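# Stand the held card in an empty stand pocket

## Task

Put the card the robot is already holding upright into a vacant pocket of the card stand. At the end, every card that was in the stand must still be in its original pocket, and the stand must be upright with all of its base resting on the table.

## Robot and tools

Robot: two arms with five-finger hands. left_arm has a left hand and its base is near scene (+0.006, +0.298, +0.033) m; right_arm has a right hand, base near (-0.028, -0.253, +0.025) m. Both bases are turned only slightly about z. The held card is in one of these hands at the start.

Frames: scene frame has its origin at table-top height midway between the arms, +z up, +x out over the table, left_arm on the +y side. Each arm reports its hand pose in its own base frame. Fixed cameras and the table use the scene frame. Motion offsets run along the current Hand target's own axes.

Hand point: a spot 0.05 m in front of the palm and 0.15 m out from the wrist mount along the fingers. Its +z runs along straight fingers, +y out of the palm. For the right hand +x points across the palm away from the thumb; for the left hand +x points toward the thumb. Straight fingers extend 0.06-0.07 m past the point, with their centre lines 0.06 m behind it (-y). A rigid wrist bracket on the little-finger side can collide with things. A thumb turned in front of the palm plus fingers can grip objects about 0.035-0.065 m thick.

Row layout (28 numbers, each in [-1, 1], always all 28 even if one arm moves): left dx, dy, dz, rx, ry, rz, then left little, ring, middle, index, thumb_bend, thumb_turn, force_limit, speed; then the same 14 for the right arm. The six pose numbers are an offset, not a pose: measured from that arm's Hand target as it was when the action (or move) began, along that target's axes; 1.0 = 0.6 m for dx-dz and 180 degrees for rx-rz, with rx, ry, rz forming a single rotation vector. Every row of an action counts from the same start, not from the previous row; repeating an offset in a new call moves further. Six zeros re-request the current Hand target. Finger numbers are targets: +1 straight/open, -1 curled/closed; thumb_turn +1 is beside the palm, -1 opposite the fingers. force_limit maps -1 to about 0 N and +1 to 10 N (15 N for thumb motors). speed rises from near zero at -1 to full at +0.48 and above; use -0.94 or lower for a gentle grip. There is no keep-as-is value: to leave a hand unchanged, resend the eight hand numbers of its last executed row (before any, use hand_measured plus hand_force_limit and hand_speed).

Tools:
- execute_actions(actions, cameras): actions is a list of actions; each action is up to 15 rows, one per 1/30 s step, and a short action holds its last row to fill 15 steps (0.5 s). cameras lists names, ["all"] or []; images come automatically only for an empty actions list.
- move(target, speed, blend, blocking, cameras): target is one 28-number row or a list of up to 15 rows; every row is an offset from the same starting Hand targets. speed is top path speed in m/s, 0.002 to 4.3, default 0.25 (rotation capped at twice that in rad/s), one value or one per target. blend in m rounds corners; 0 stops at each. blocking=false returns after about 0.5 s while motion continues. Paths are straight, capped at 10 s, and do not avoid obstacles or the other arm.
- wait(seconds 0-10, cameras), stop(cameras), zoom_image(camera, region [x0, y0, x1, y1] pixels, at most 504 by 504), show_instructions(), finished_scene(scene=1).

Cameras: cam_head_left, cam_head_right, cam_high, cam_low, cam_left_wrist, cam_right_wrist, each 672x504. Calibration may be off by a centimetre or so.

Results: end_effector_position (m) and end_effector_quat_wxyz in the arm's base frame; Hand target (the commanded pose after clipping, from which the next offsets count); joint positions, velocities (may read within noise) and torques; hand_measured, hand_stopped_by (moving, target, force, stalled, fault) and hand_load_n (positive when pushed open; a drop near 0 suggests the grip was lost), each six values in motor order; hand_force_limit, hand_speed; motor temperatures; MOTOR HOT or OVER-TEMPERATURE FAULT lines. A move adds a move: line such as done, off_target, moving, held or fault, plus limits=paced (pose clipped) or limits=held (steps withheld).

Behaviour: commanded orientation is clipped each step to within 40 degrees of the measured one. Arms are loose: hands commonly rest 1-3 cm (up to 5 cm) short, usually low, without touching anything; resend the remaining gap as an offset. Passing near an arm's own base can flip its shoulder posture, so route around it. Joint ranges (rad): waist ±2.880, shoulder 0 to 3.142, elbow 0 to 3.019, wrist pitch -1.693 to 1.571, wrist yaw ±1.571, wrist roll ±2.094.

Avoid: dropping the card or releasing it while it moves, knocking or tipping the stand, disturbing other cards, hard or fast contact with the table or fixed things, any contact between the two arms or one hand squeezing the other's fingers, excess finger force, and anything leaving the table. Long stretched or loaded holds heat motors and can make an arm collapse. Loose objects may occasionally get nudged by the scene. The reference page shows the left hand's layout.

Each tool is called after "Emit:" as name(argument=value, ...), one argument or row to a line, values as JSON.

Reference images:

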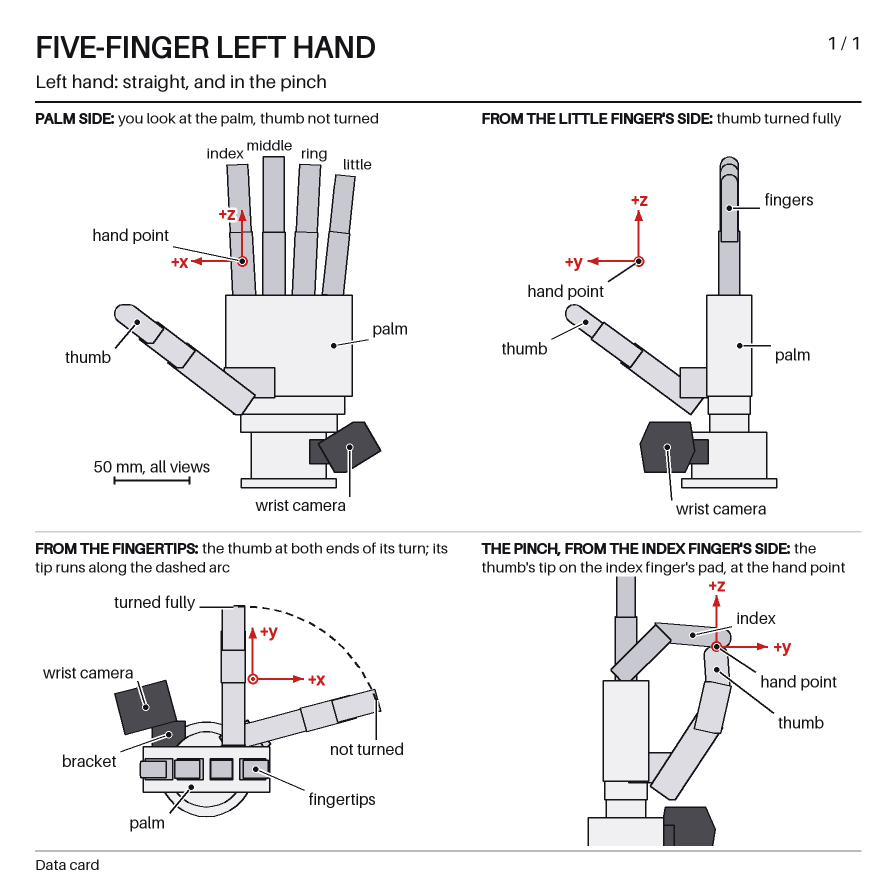

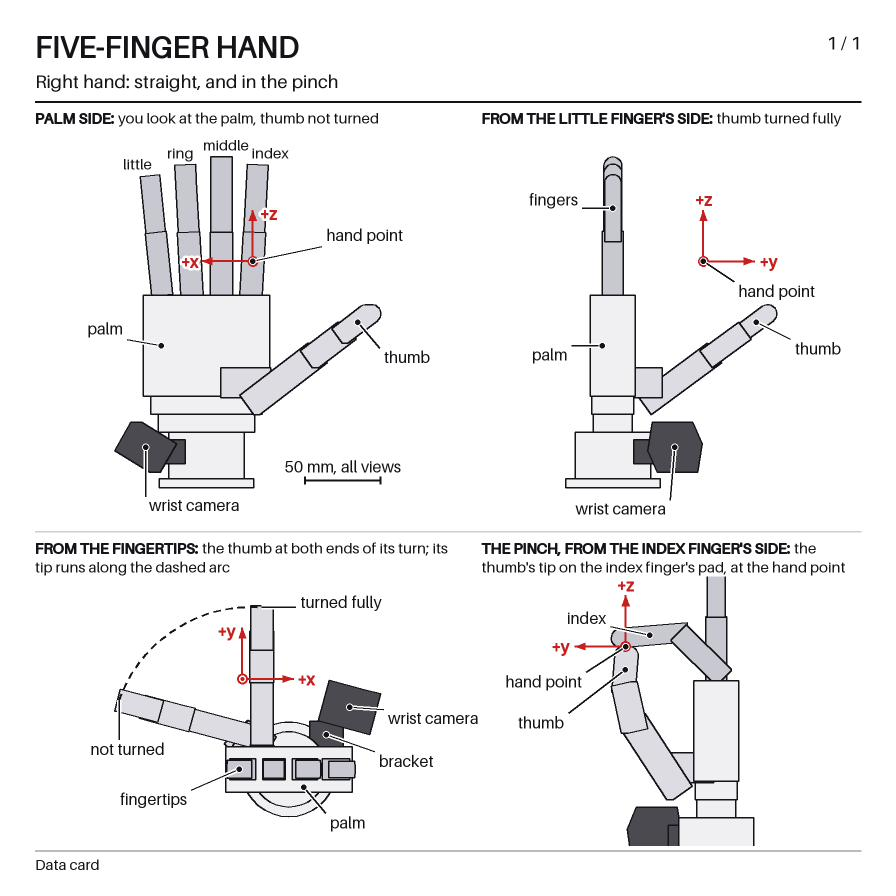

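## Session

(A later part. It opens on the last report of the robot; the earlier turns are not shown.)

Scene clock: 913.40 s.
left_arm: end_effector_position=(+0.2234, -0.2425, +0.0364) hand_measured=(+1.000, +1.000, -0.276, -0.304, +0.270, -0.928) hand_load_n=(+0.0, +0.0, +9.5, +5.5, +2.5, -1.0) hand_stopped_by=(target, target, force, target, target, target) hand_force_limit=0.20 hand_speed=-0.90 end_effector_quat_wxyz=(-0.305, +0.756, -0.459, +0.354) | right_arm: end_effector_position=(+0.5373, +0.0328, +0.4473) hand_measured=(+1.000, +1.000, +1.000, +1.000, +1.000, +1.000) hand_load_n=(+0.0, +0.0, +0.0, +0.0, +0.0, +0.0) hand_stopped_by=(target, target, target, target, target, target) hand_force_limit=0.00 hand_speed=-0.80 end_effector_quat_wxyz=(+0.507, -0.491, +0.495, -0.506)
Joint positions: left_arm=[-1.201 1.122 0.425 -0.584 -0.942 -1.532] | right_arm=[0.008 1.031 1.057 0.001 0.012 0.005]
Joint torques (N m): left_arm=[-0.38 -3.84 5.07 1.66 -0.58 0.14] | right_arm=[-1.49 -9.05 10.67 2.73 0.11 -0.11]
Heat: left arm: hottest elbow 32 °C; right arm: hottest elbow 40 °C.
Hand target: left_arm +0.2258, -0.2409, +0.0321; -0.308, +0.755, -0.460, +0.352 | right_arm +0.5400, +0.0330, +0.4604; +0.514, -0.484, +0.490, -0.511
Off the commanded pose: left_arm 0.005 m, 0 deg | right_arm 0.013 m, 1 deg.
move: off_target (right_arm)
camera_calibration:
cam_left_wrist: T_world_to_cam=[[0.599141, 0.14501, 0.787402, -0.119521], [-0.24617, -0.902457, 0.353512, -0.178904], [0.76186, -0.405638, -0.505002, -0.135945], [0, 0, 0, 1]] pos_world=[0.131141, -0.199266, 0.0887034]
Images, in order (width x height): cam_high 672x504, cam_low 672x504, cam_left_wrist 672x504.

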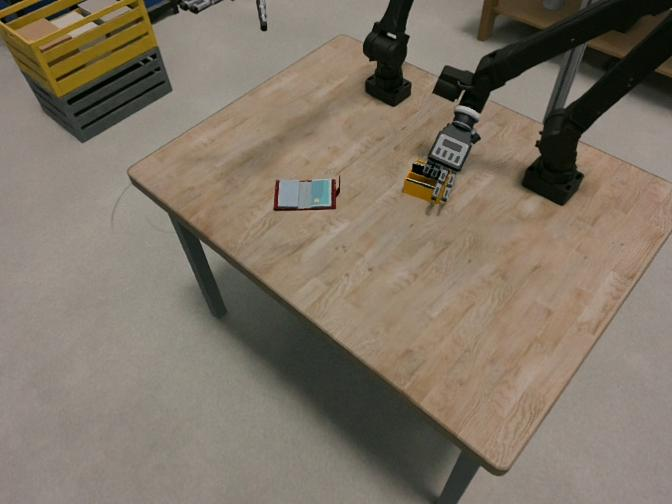

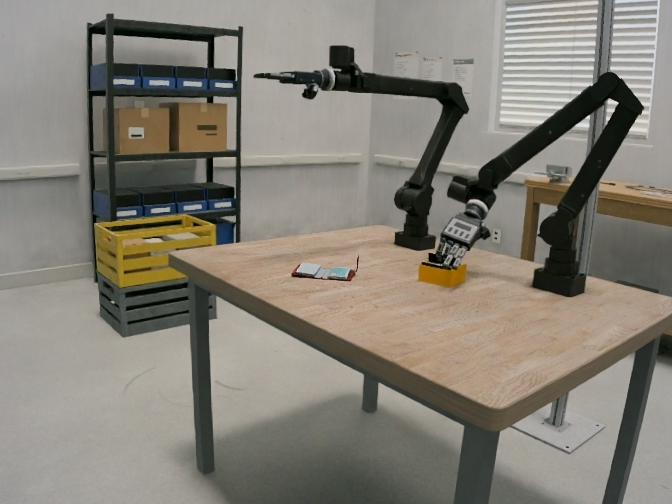

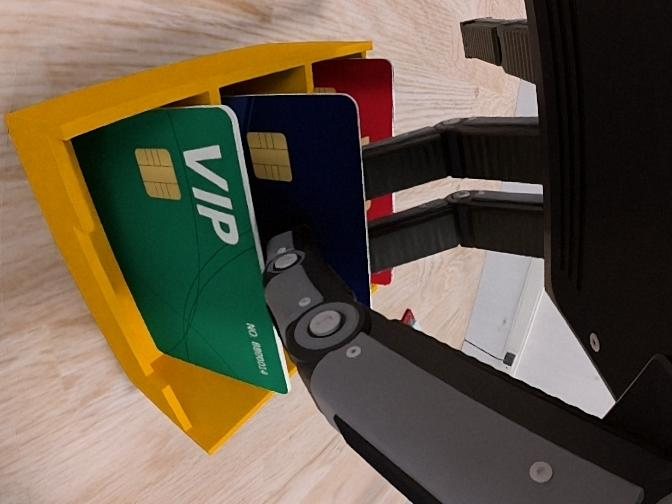

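Emit:
move(
  target=[
    [0.0012, -0.0039, -0.0028, 0, 0, 0, 1, 1, -0.276, -0.304, 0.268, -0.928, 0.20, -0.90, 0,0,0,0,0,0, 1,1,1,1,1,1, 0.0, -0.80],
    [0.0012, -0.0039, -0.0028, 0, 0, 0, 1, 1, -0.13, -0.155, 0.268, -0.928, 0.20, -0.90, 0,0,0,0,0,0, 1,1,1,1,1,1, 0.0, -0.80],
  ],
  speed=0.03,
  cameras=["cam_left_wrist","cam_high","cam_low"],
)

Emit:
zoom_image(
  camera="cam_left_wrist",
  region=[160, 60, 420, 360],
)

Emit:
zoom_image(
  camera="cam_high",
  region=[404, 144, 460, 200],
)

Emit:
zoom_image(
  camera="cam_low",
  region=[415, 236, 475, 296],
)

Scene clock: 940.17 s.
left_arm: end_effector_position=(+0.2235, -0.2427, +0.0365) hand_measured=(+1.000, +1.000, -0.130, -0.154, +0.268, -0.928) hand_load_n=(+0.0, +0.0, +0.0, +0.0, +0.0, +0.0) hand_stopped_by=(target, target, target, target, target, target) hand_force_limit=0.20 hand_speed=-0.90 end_effector_quat_wxyz=(-0.304, +0.757, -0.457, +0.355) | right_arm: end_effector_position=(+0.5373, +0.0328, +0.4473) hand_measured=(+1.000, +1.000, +1.000, +1.000, +1.000, +1.000) hand_load_n=(+0.0, +0.0, +0.0, +0.0, +0.0, +0.0) hand_stopped_by=(target, target, target, target, target, target) hand_force_limit=0.00 hand_speed=-0.80 end_effector_quat_wxyz=(+0.507, -0.491, +0.495, -0.506)
Joint positions: left_arm=[-1.201 1.122 0.425 -0.584 -0.942 -1.536] | right_arm=[0.008 1.031 1.057 0.001 0.012 0.005]
Joint torques (N m): left_arm=[-0.38 -4.42 5.41 1.14 -0.58 0.14] | right_arm=[-0.32 -9 10.54 2.71 0.09 -0.09]
Heat: left arm: hottest elbow 32 °C; right arm: hottest elbow 40 °C.
Hand target: left_arm +0.2257, -0.2409, +0.0351; -0.307, +0.755, -0.460, +0.352 | right_arm +0.5400, +0.0330, +0.4604; +0.514, -0.484, +0.490, -0.511
Off the commanded pose: left_arm 0.003 m, 1 deg | right_arm 0.013 m, 1 deg.
move: off_target (right_arm)
camera_calibration:
cam_left_wrist: T_world_to_cam=[[0.598255, 0.149553, 0.787226, -0.118366], [-0.244008, -0.901771, 0.356748, -0.179483], [0.763251, -0.405516, -0.502997, -0.136413], [0, 0, 0, 1]] pos_world=[0.131135, -0.199468, 0.0885953]
Images, in order (width x height): cam_high 672x504, cam_low 672x504, cam_left_wrist 672x504.

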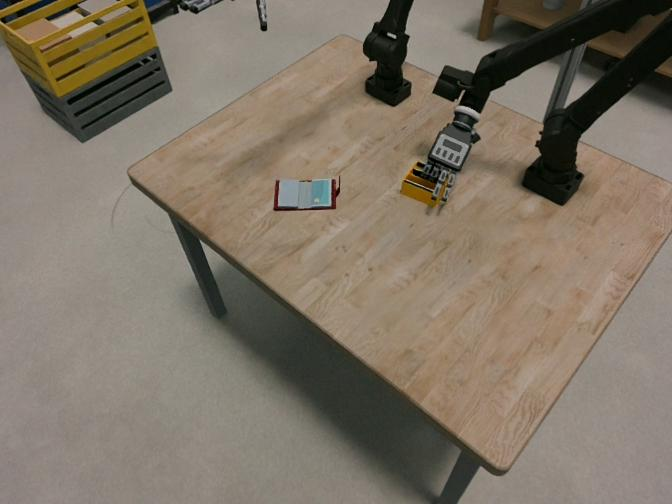

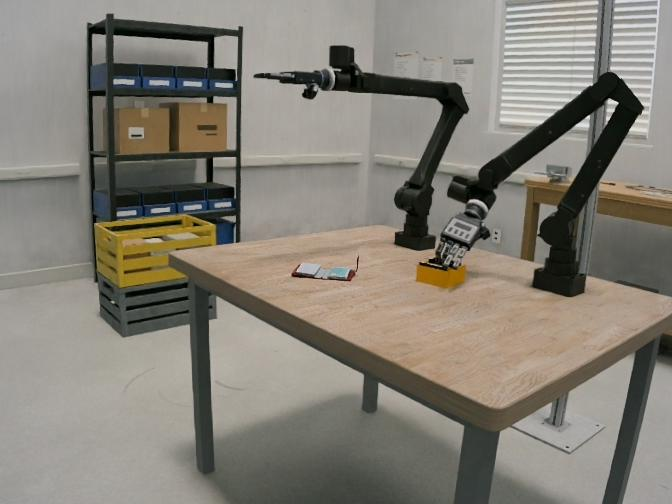

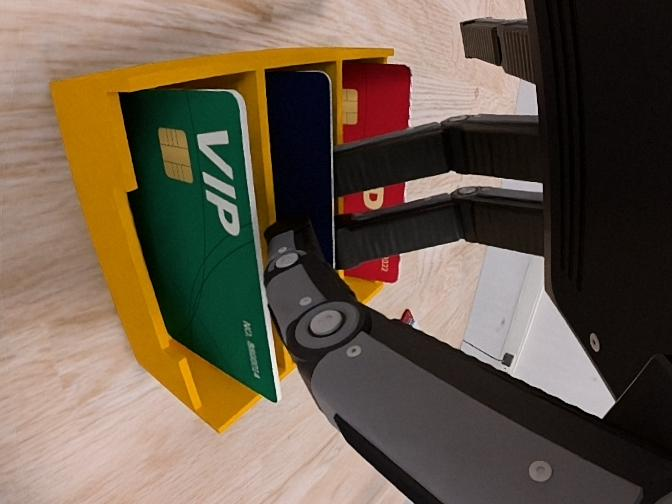

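Scaled by 1.680 from the camera's 672x504 image, which has a finer 960x720 frame.

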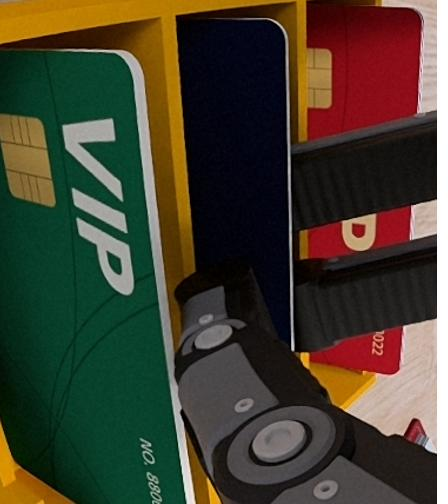

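Scaled by 9.000 from the camera's 672x504 image, which has a finer 960x720 frame.

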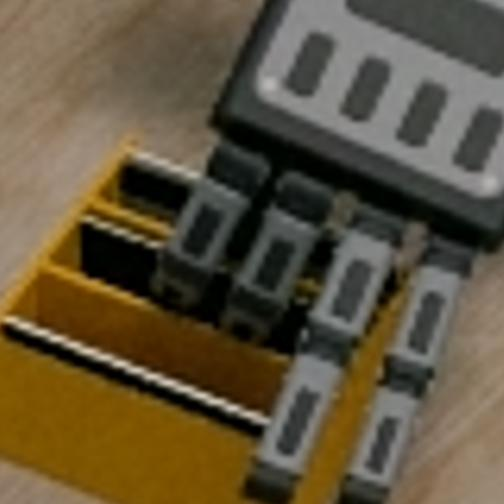

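Scaled by 8.400 from the camera's 672x504 image, which has a finer 960x720 frame.

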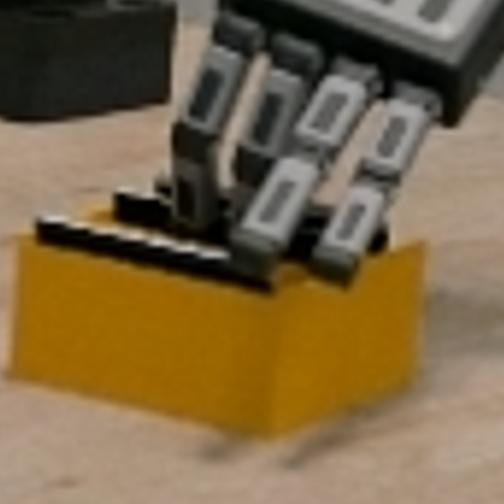

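Emit:
move(
  target=[0.0103, -0.0329, -0.0235, 0, 0, 0, 1, 1, -0.13, -0.155, 0.268, -0.928, 0.20, -0.90, 0,0,0,0,0,0, 1,1,1,1,1,1, 0.0, -0.80],
  speed=0.04,
  cameras=["cam_left_wrist","cam_high","cam_low"],
)

Emit:
zoom_image(
  camera="cam_high",
  region=[404, 144, 460, 200],
)

Emit:
zoom_image(
  camera="cam_low",
  region=[415, 236, 475, 296],
)

Scene clock: 962.27 s.
left_arm: end_effector_position=(+0.2186, -0.2289, +0.0428) hand_measured=(+1.000, +1.000, -0.130, -0.154, +0.268, -0.928) hand_load_n=(+0.0, +0.0, +0.0, +0.0, +0.0, +0.0) hand_stopped_by=(target, target, target, target, target, target) hand_force_limit=0.20 hand_speed=-0.90 end_effector_quat_wxyz=(-0.314, +0.754, -0.465, +0.342) | right_arm: end_effector_position=(+0.5373, +0.0328, +0.4473) hand_measured=(+1.000, +1.000, +1.000, +1.000, +1.000, +1.000) hand_load_n=(+0.0, +0.0, +0.0, +0.0, +0.0, +0.0) hand_stopped_by=(target, target, target, target, target, target) hand_force_limit=0.00 hand_speed=-0.80 end_effector_quat_wxyz=(+0.507, -0.491, +0.495, -0.506)
Joint positions: left_arm=[-1.199 1.07 0.425 -0.67 -0.942 -1.535] | right_arm=[0.008 1.031 1.057 0.001 0.012 0.005]
Joint torques (N m): left_arm=[-0.62 -5.13 8.57 0.23 -0.6 0.13] | right_arm=[-0.38 -8.35 10.56 2.54 0.13 -0.1]
Heat: left arm: hottest elbow 32 °C; right arm: hottest elbow 40 °C.
Hand target: left_arm +0.2257, -0.2408, +0.0600; -0.308, +0.755, -0.460, +0.352 | right_arm +0.5400, +0.0330, +0.4604; +0.514, -0.484, +0.490, -0.511
Off the commanded pose: left_arm 0.022 m, 1 deg | right_arm 0.013 m, 1 deg.
move: off_target (left_arm, right_arm)
camera_calibration:
cam_left_wrist: T_world_to_cam=[[0.608255, 0.123462, 0.784081, -0.130439], [-0.239042, -0.913475, 0.329275, -0.173052], [0.756891, -0.387711, -0.526113, -0.117416], [0, 0, 0, 1]] pos_world=[0.126845, -0.187498, 0.0974816]
Images, in order (width x height): cam_high 672x504, cam_low 672x504, cam_left_wrist 672x504.

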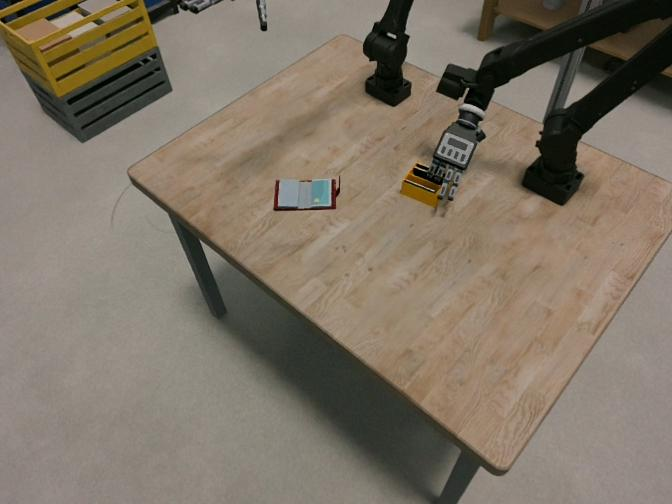

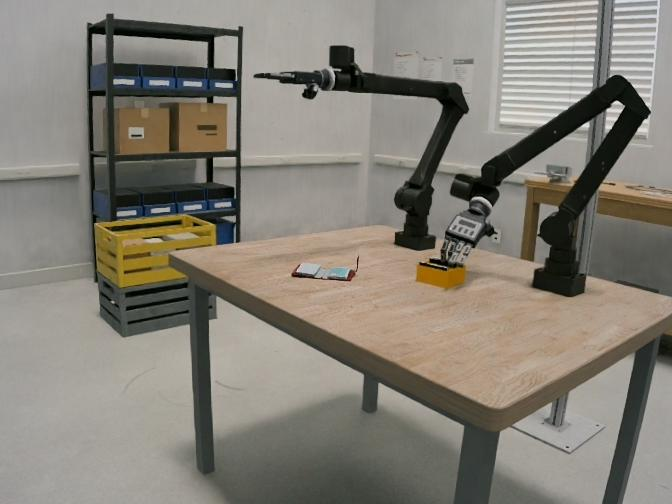

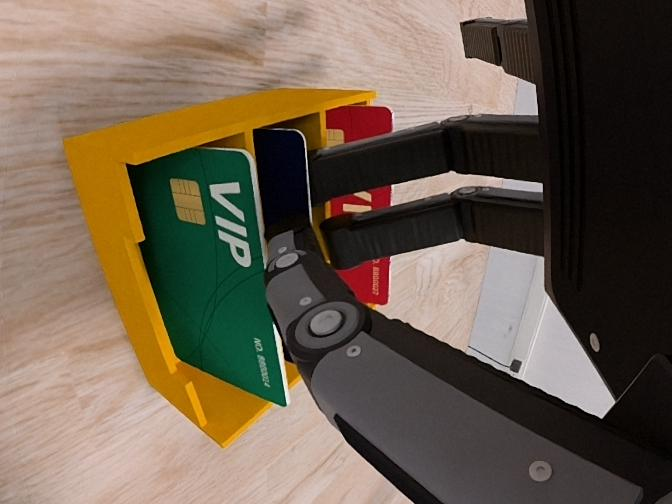

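Scaled by 9.000 from the camera's 672x504 image, which has a finer 960x720 frame.

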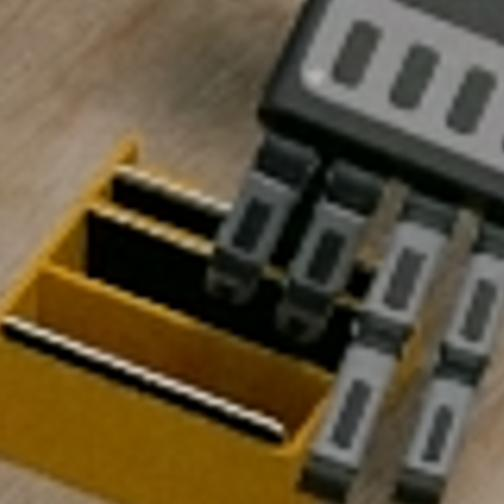

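Scaled by 8.400 from the camera's 672x504 image, which has a finer 960x720 frame.

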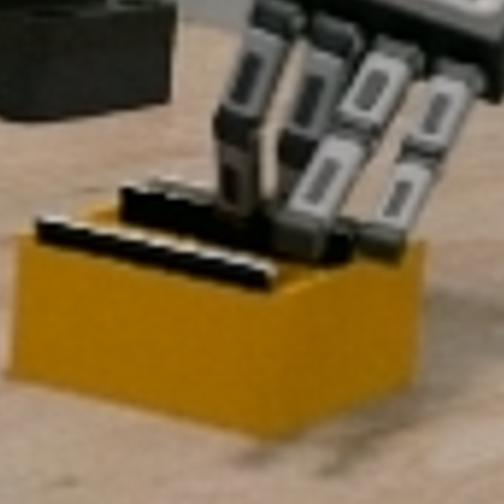

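Emit:
move(
  target=[0.0248, -0.0789, -0.0563, 0, 0, 0, 1, 1, -0.13, -0.155, 0.268, -0.928, 0.20, -0.90, 0,0,0,0,0,0, 1,1,1,1,1,1, 0.0, -0.80],
  speed=0.06,
  cameras=["cam_left_wrist","cam_high","cam_low"],
)

Emit:
zoom_image(
  camera="cam_high",
  region=[394, 134, 464, 210],
)

Emit:
zoom_image(
  camera="cam_low",
  region=[410, 226, 480, 296],
)

Scene clock: 975.70 s.
left_arm: end_effector_position=(+0.2180, -0.2251, +0.0943) hand_measured=(+1.000, +1.000, -0.130, -0.154, +0.268, -0.928) hand_load_n=(+0.0, +0.0, +0.0, +0.0, +0.0, +0.0) hand_stopped_by=(target, target, target, target, target, target) hand_force_limit=0.20 hand_speed=-0.90 end_effector_quat_wxyz=(-0.319, +0.752, -0.469, +0.336) | right_arm: end_effector_position=(+0.5373, +0.0328, +0.4473) hand_measured=(+1.000, +1.000, +1.000, +1.000, +1.000, +1.000) hand_load_n=(+0.0, +0.0, +0.0, +0.0, +0.0, +0.0) hand_stopped_by=(target, target, target, target, target, target) hand_force_limit=0.00 hand_speed=-0.80 end_effector_quat_wxyz=(+0.507, -0.491, +0.495, -0.506)
Joint positions: left_arm=[-1.196 0.954 0.521 -0.896 -0.942 -1.527] | right_arm=[0.008 1.031 1.057 0.001 0.012 0.005]
Joint torques (N m): left_arm=[-0.67 -4.42 10.77 0.21 -0.6 0.07] | right_arm=[-0.09 -8.88 10.55 2.48 0.15 -0.08]
Heat: left arm: hottest elbow 33 °C; right arm: hottest elbow 40 °C.
Hand target: left_arm +0.2259, -0.2408, +0.1202; -0.308, +0.755, -0.460, +0.352 | right_arm +0.5400, +0.0330, +0.4604; +0.514, -0.484, +0.490, -0.511
Off the commanded pose: left_arm 0.031 m, 3 deg | right_arm 0.013 m, 1 deg.
move: off_target (left_arm, right_arm)
camera_calibration:
cam_left_wrist: T_world_to_cam=[[0.613118, 0.108365, 0.782524, -0.175142], [-0.238275, -0.91905, 0.313963, -0.186679], [0.753201, -0.378952, -0.537665, -0.084507], [0, 0, 0, 1]] pos_world=[0.126553, -0.184612, 0.150226]
Images, in order (width x height): cam_high 672x504, cam_low 672x504, cam_left_wrist 672x504.

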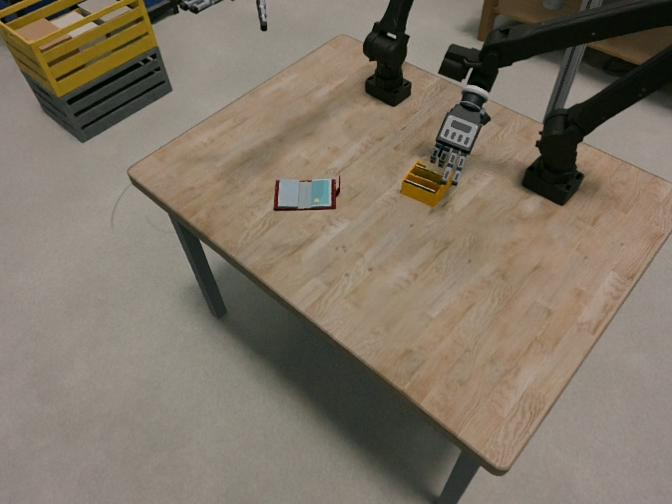

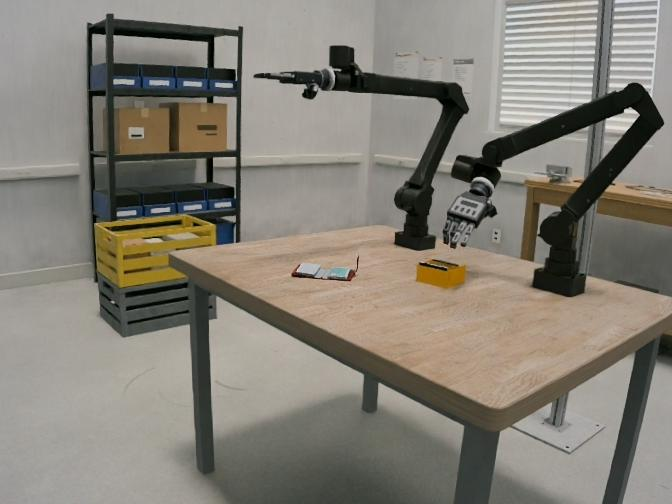

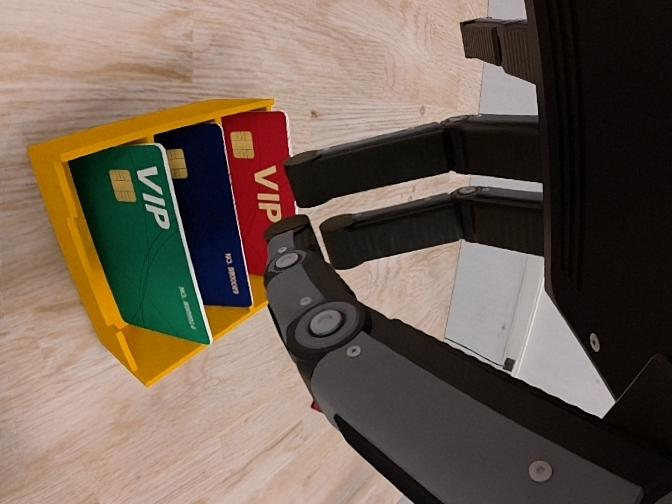

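Scaled by 6.632 from the camera's 672x504 image, which has a finer 960x720 frame.

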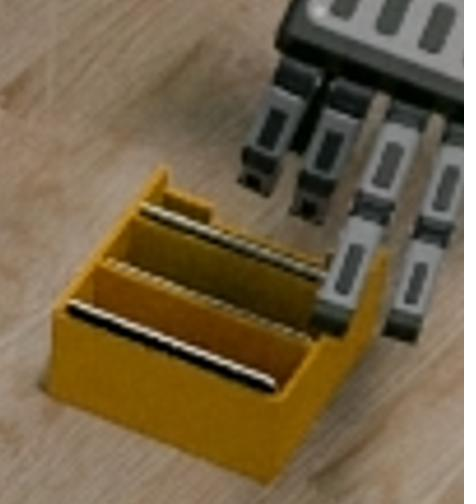

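Scaled by 7.200 from the camera's 672x504 image, which has a finer 960x720 frame.

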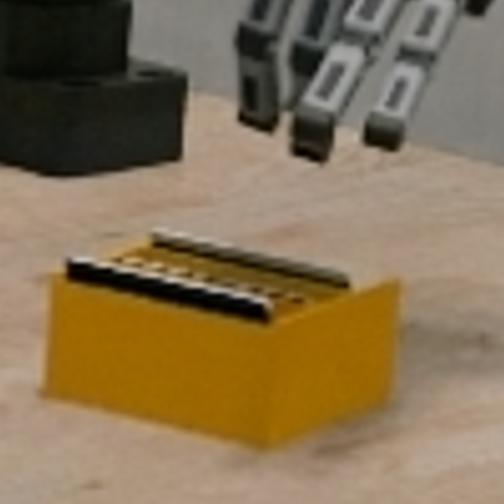

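Emit:
move(
  target=[
    [0.0331, -0.1052, -0.0751, 0, 0, 0, 1, 1, -0.13, -0.155, 0.268, -0.928, 0.20, -0.90, 0,0,0,0,0,0, 1,1,1,1,1,1, 0.0, -0.80],
    [-0.1537, -0.2763, 0.0230, 0, 0, 0, 1, 1, -0.13, -0.155, 0.268, -0.928, 0.20, -0.90, 0,0,0,0,0,0, 1,1,1,1,1,1, 0.0, -0.80],
  ],
  speed=0.15,
  blend=0.03,
  cameras=["all"],
)

Emit:
zoom_image(
  camera="cam_head_left",
  region=[350, 340, 440, 420],
)

Emit:
zoom_image(
  camera="cam_head_right",
  region=[350, 340, 440, 420],
)

Emit:
zoom_image(
  camera="cam_high",
  region=[394, 150, 464, 210],
)

Emit:
zoom_image(
  camera="cam_low",
  region=[410, 246, 470, 296],
)

Scene clock: 999.03 s.
left_arm: end_effector_position=(+0.2818, -0.0921, +0.2147) hand_measured=(+1.000, +1.000, -0.130, -0.154, +0.268, -0.928) hand_load_n=(+0.0, +0.0, +0.0, +0.0, +0.0, +0.0) hand_stopped_by=(target, target, target, target, target, target) hand_force_limit=0.20 hand_speed=-0.90 end_effector_quat_wxyz=(-0.301, +0.761, -0.463, +0.340) | right_arm: end_effector_position=(+0.5373, +0.0328, +0.4473) hand_measured=(+1.000, +1.000, +1.000, +1.000, +1.000, +1.000) hand_load_n=(+0.0, +0.0, +0.0, +0.0, +0.0, +0.0) hand_stopped_by=(target, target, target, target, target, target) hand_force_limit=0.00 hand_speed=-0.80 end_effector_quat_wxyz=(+0.507, -0.491, +0.495, -0.506)
Joint positions: left_arm=[-0.435 0.519 0.623 -0.83 -0.485 -0.691] | right_arm=[0.008 1.031 1.057 0.001 0.012 0.005]
Joint torques (N m): left_arm=[-0.44 -1.32 7.79 2.78 -0.16 0.13] | right_arm=[-0.56 -8.41 10.62 2.59 0.09 -0.15]
Heat: left arm: hottest elbow 34 °C; right arm: hottest elbow 40 °C.
Hand target: left_arm +0.2860, -0.0905, +0.2201; -0.308, +0.755, -0.460, +0.352 | right_arm +0.5400, +0.0330, +0.4604; +0.514, -0.484, +0.490, -0.511
Off the commanded pose: left_arm 0.007 m, 2 deg | right_arm 0.013 m, 1 deg.
move: off_target (right_arm)
camera_calibration:
cam_left_wrist: T_world_to_cam=[[0.621875, 0.142138, 0.77011, -0.319678], [-0.231135, -0.906268, 0.353913, -0.0964716], [0.74823, -0.398089, -0.530732, -0.0193196], [0, 0, 0, 1]] pos_world=[0.190957, -0.0496818, 0.270076]

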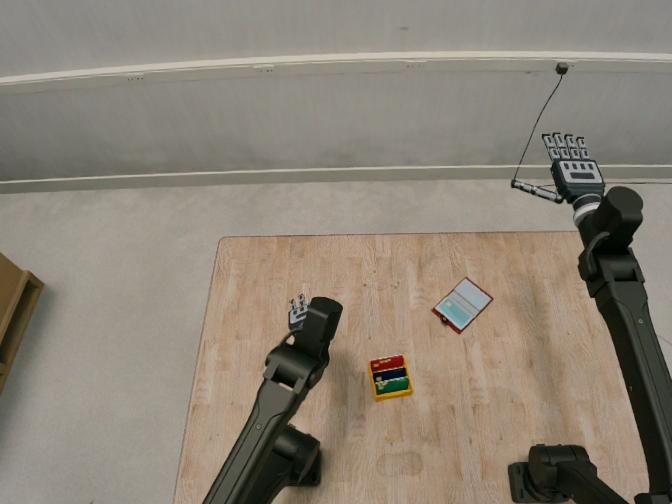

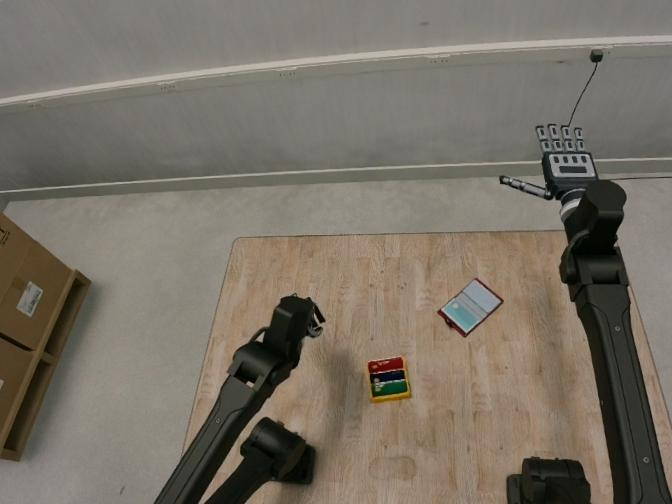

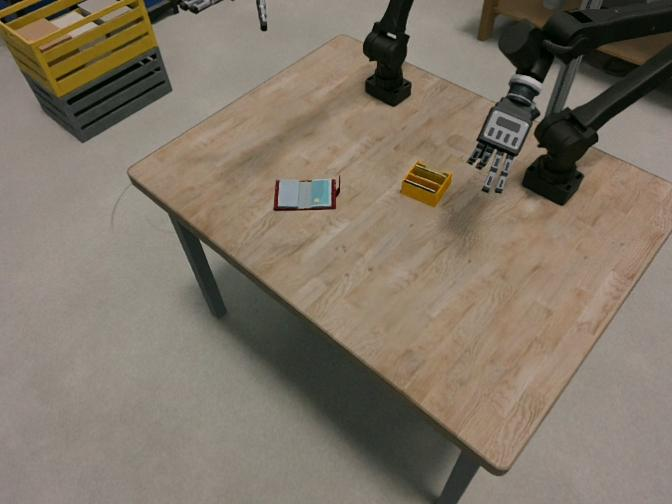

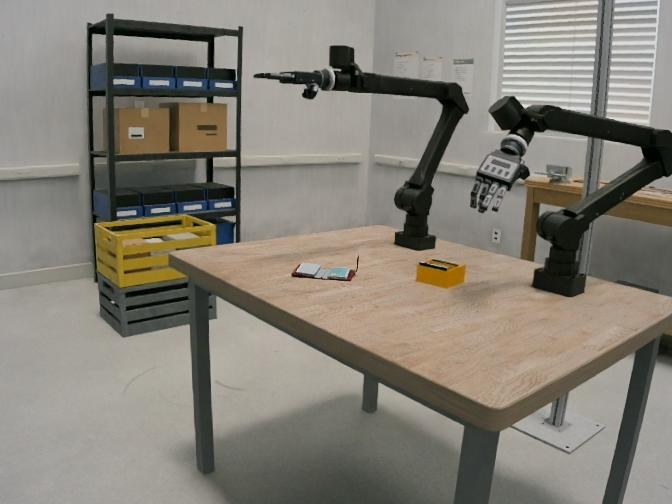

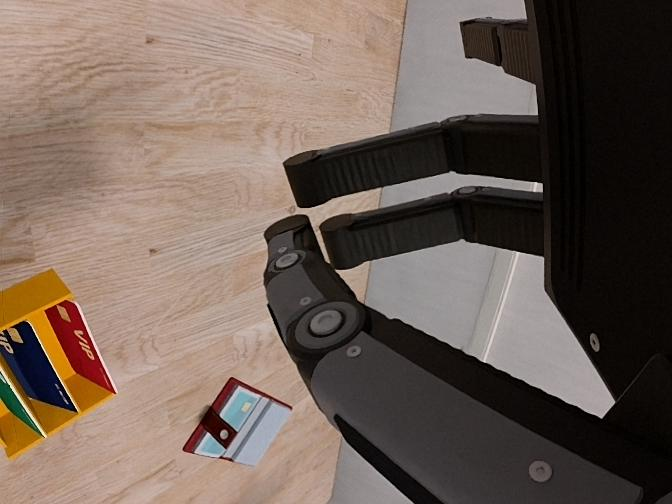

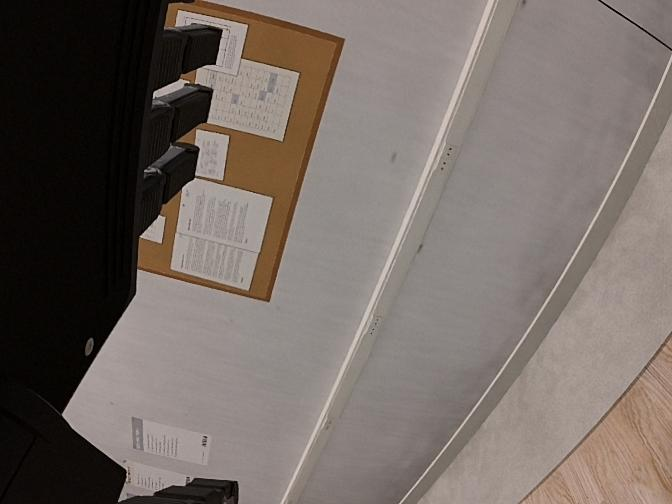

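Scaled by 5.600 from the camera's 672x504 image, which has a finer 960x720 frame.

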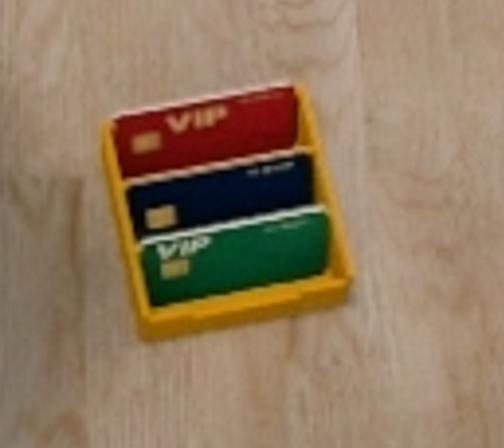

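Scaled by 5.600 from the camera's 672x504 image, which has a finer 960x720 frame.

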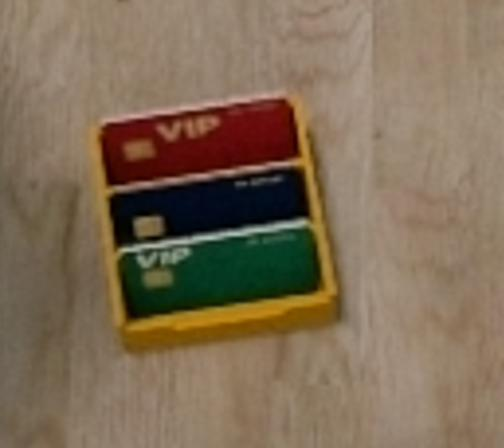

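Scaled by 7.200 from the camera's 672x504 image, which has a finer 960x720 frame.

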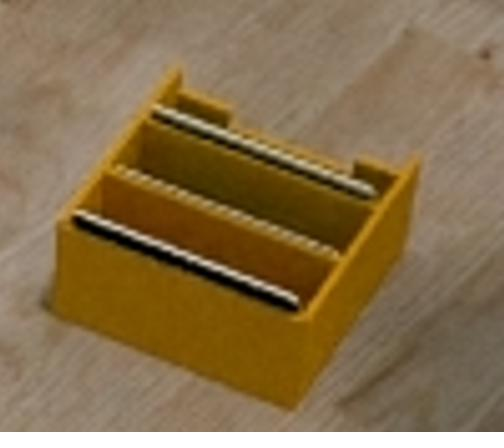

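Scaled by 8.400 from the camera's 672x504 image, which has a finer 960x720 frame.

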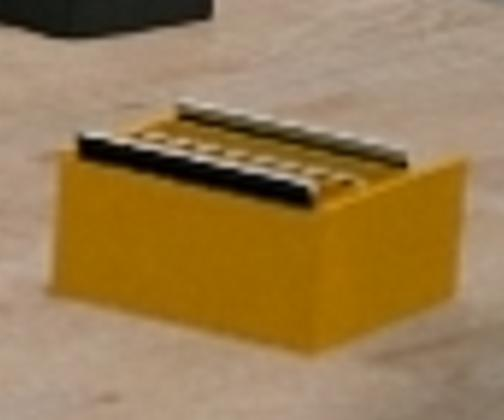

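Emit:
finished_scene(
  scene=1,
)

The scene is finished: the task was done.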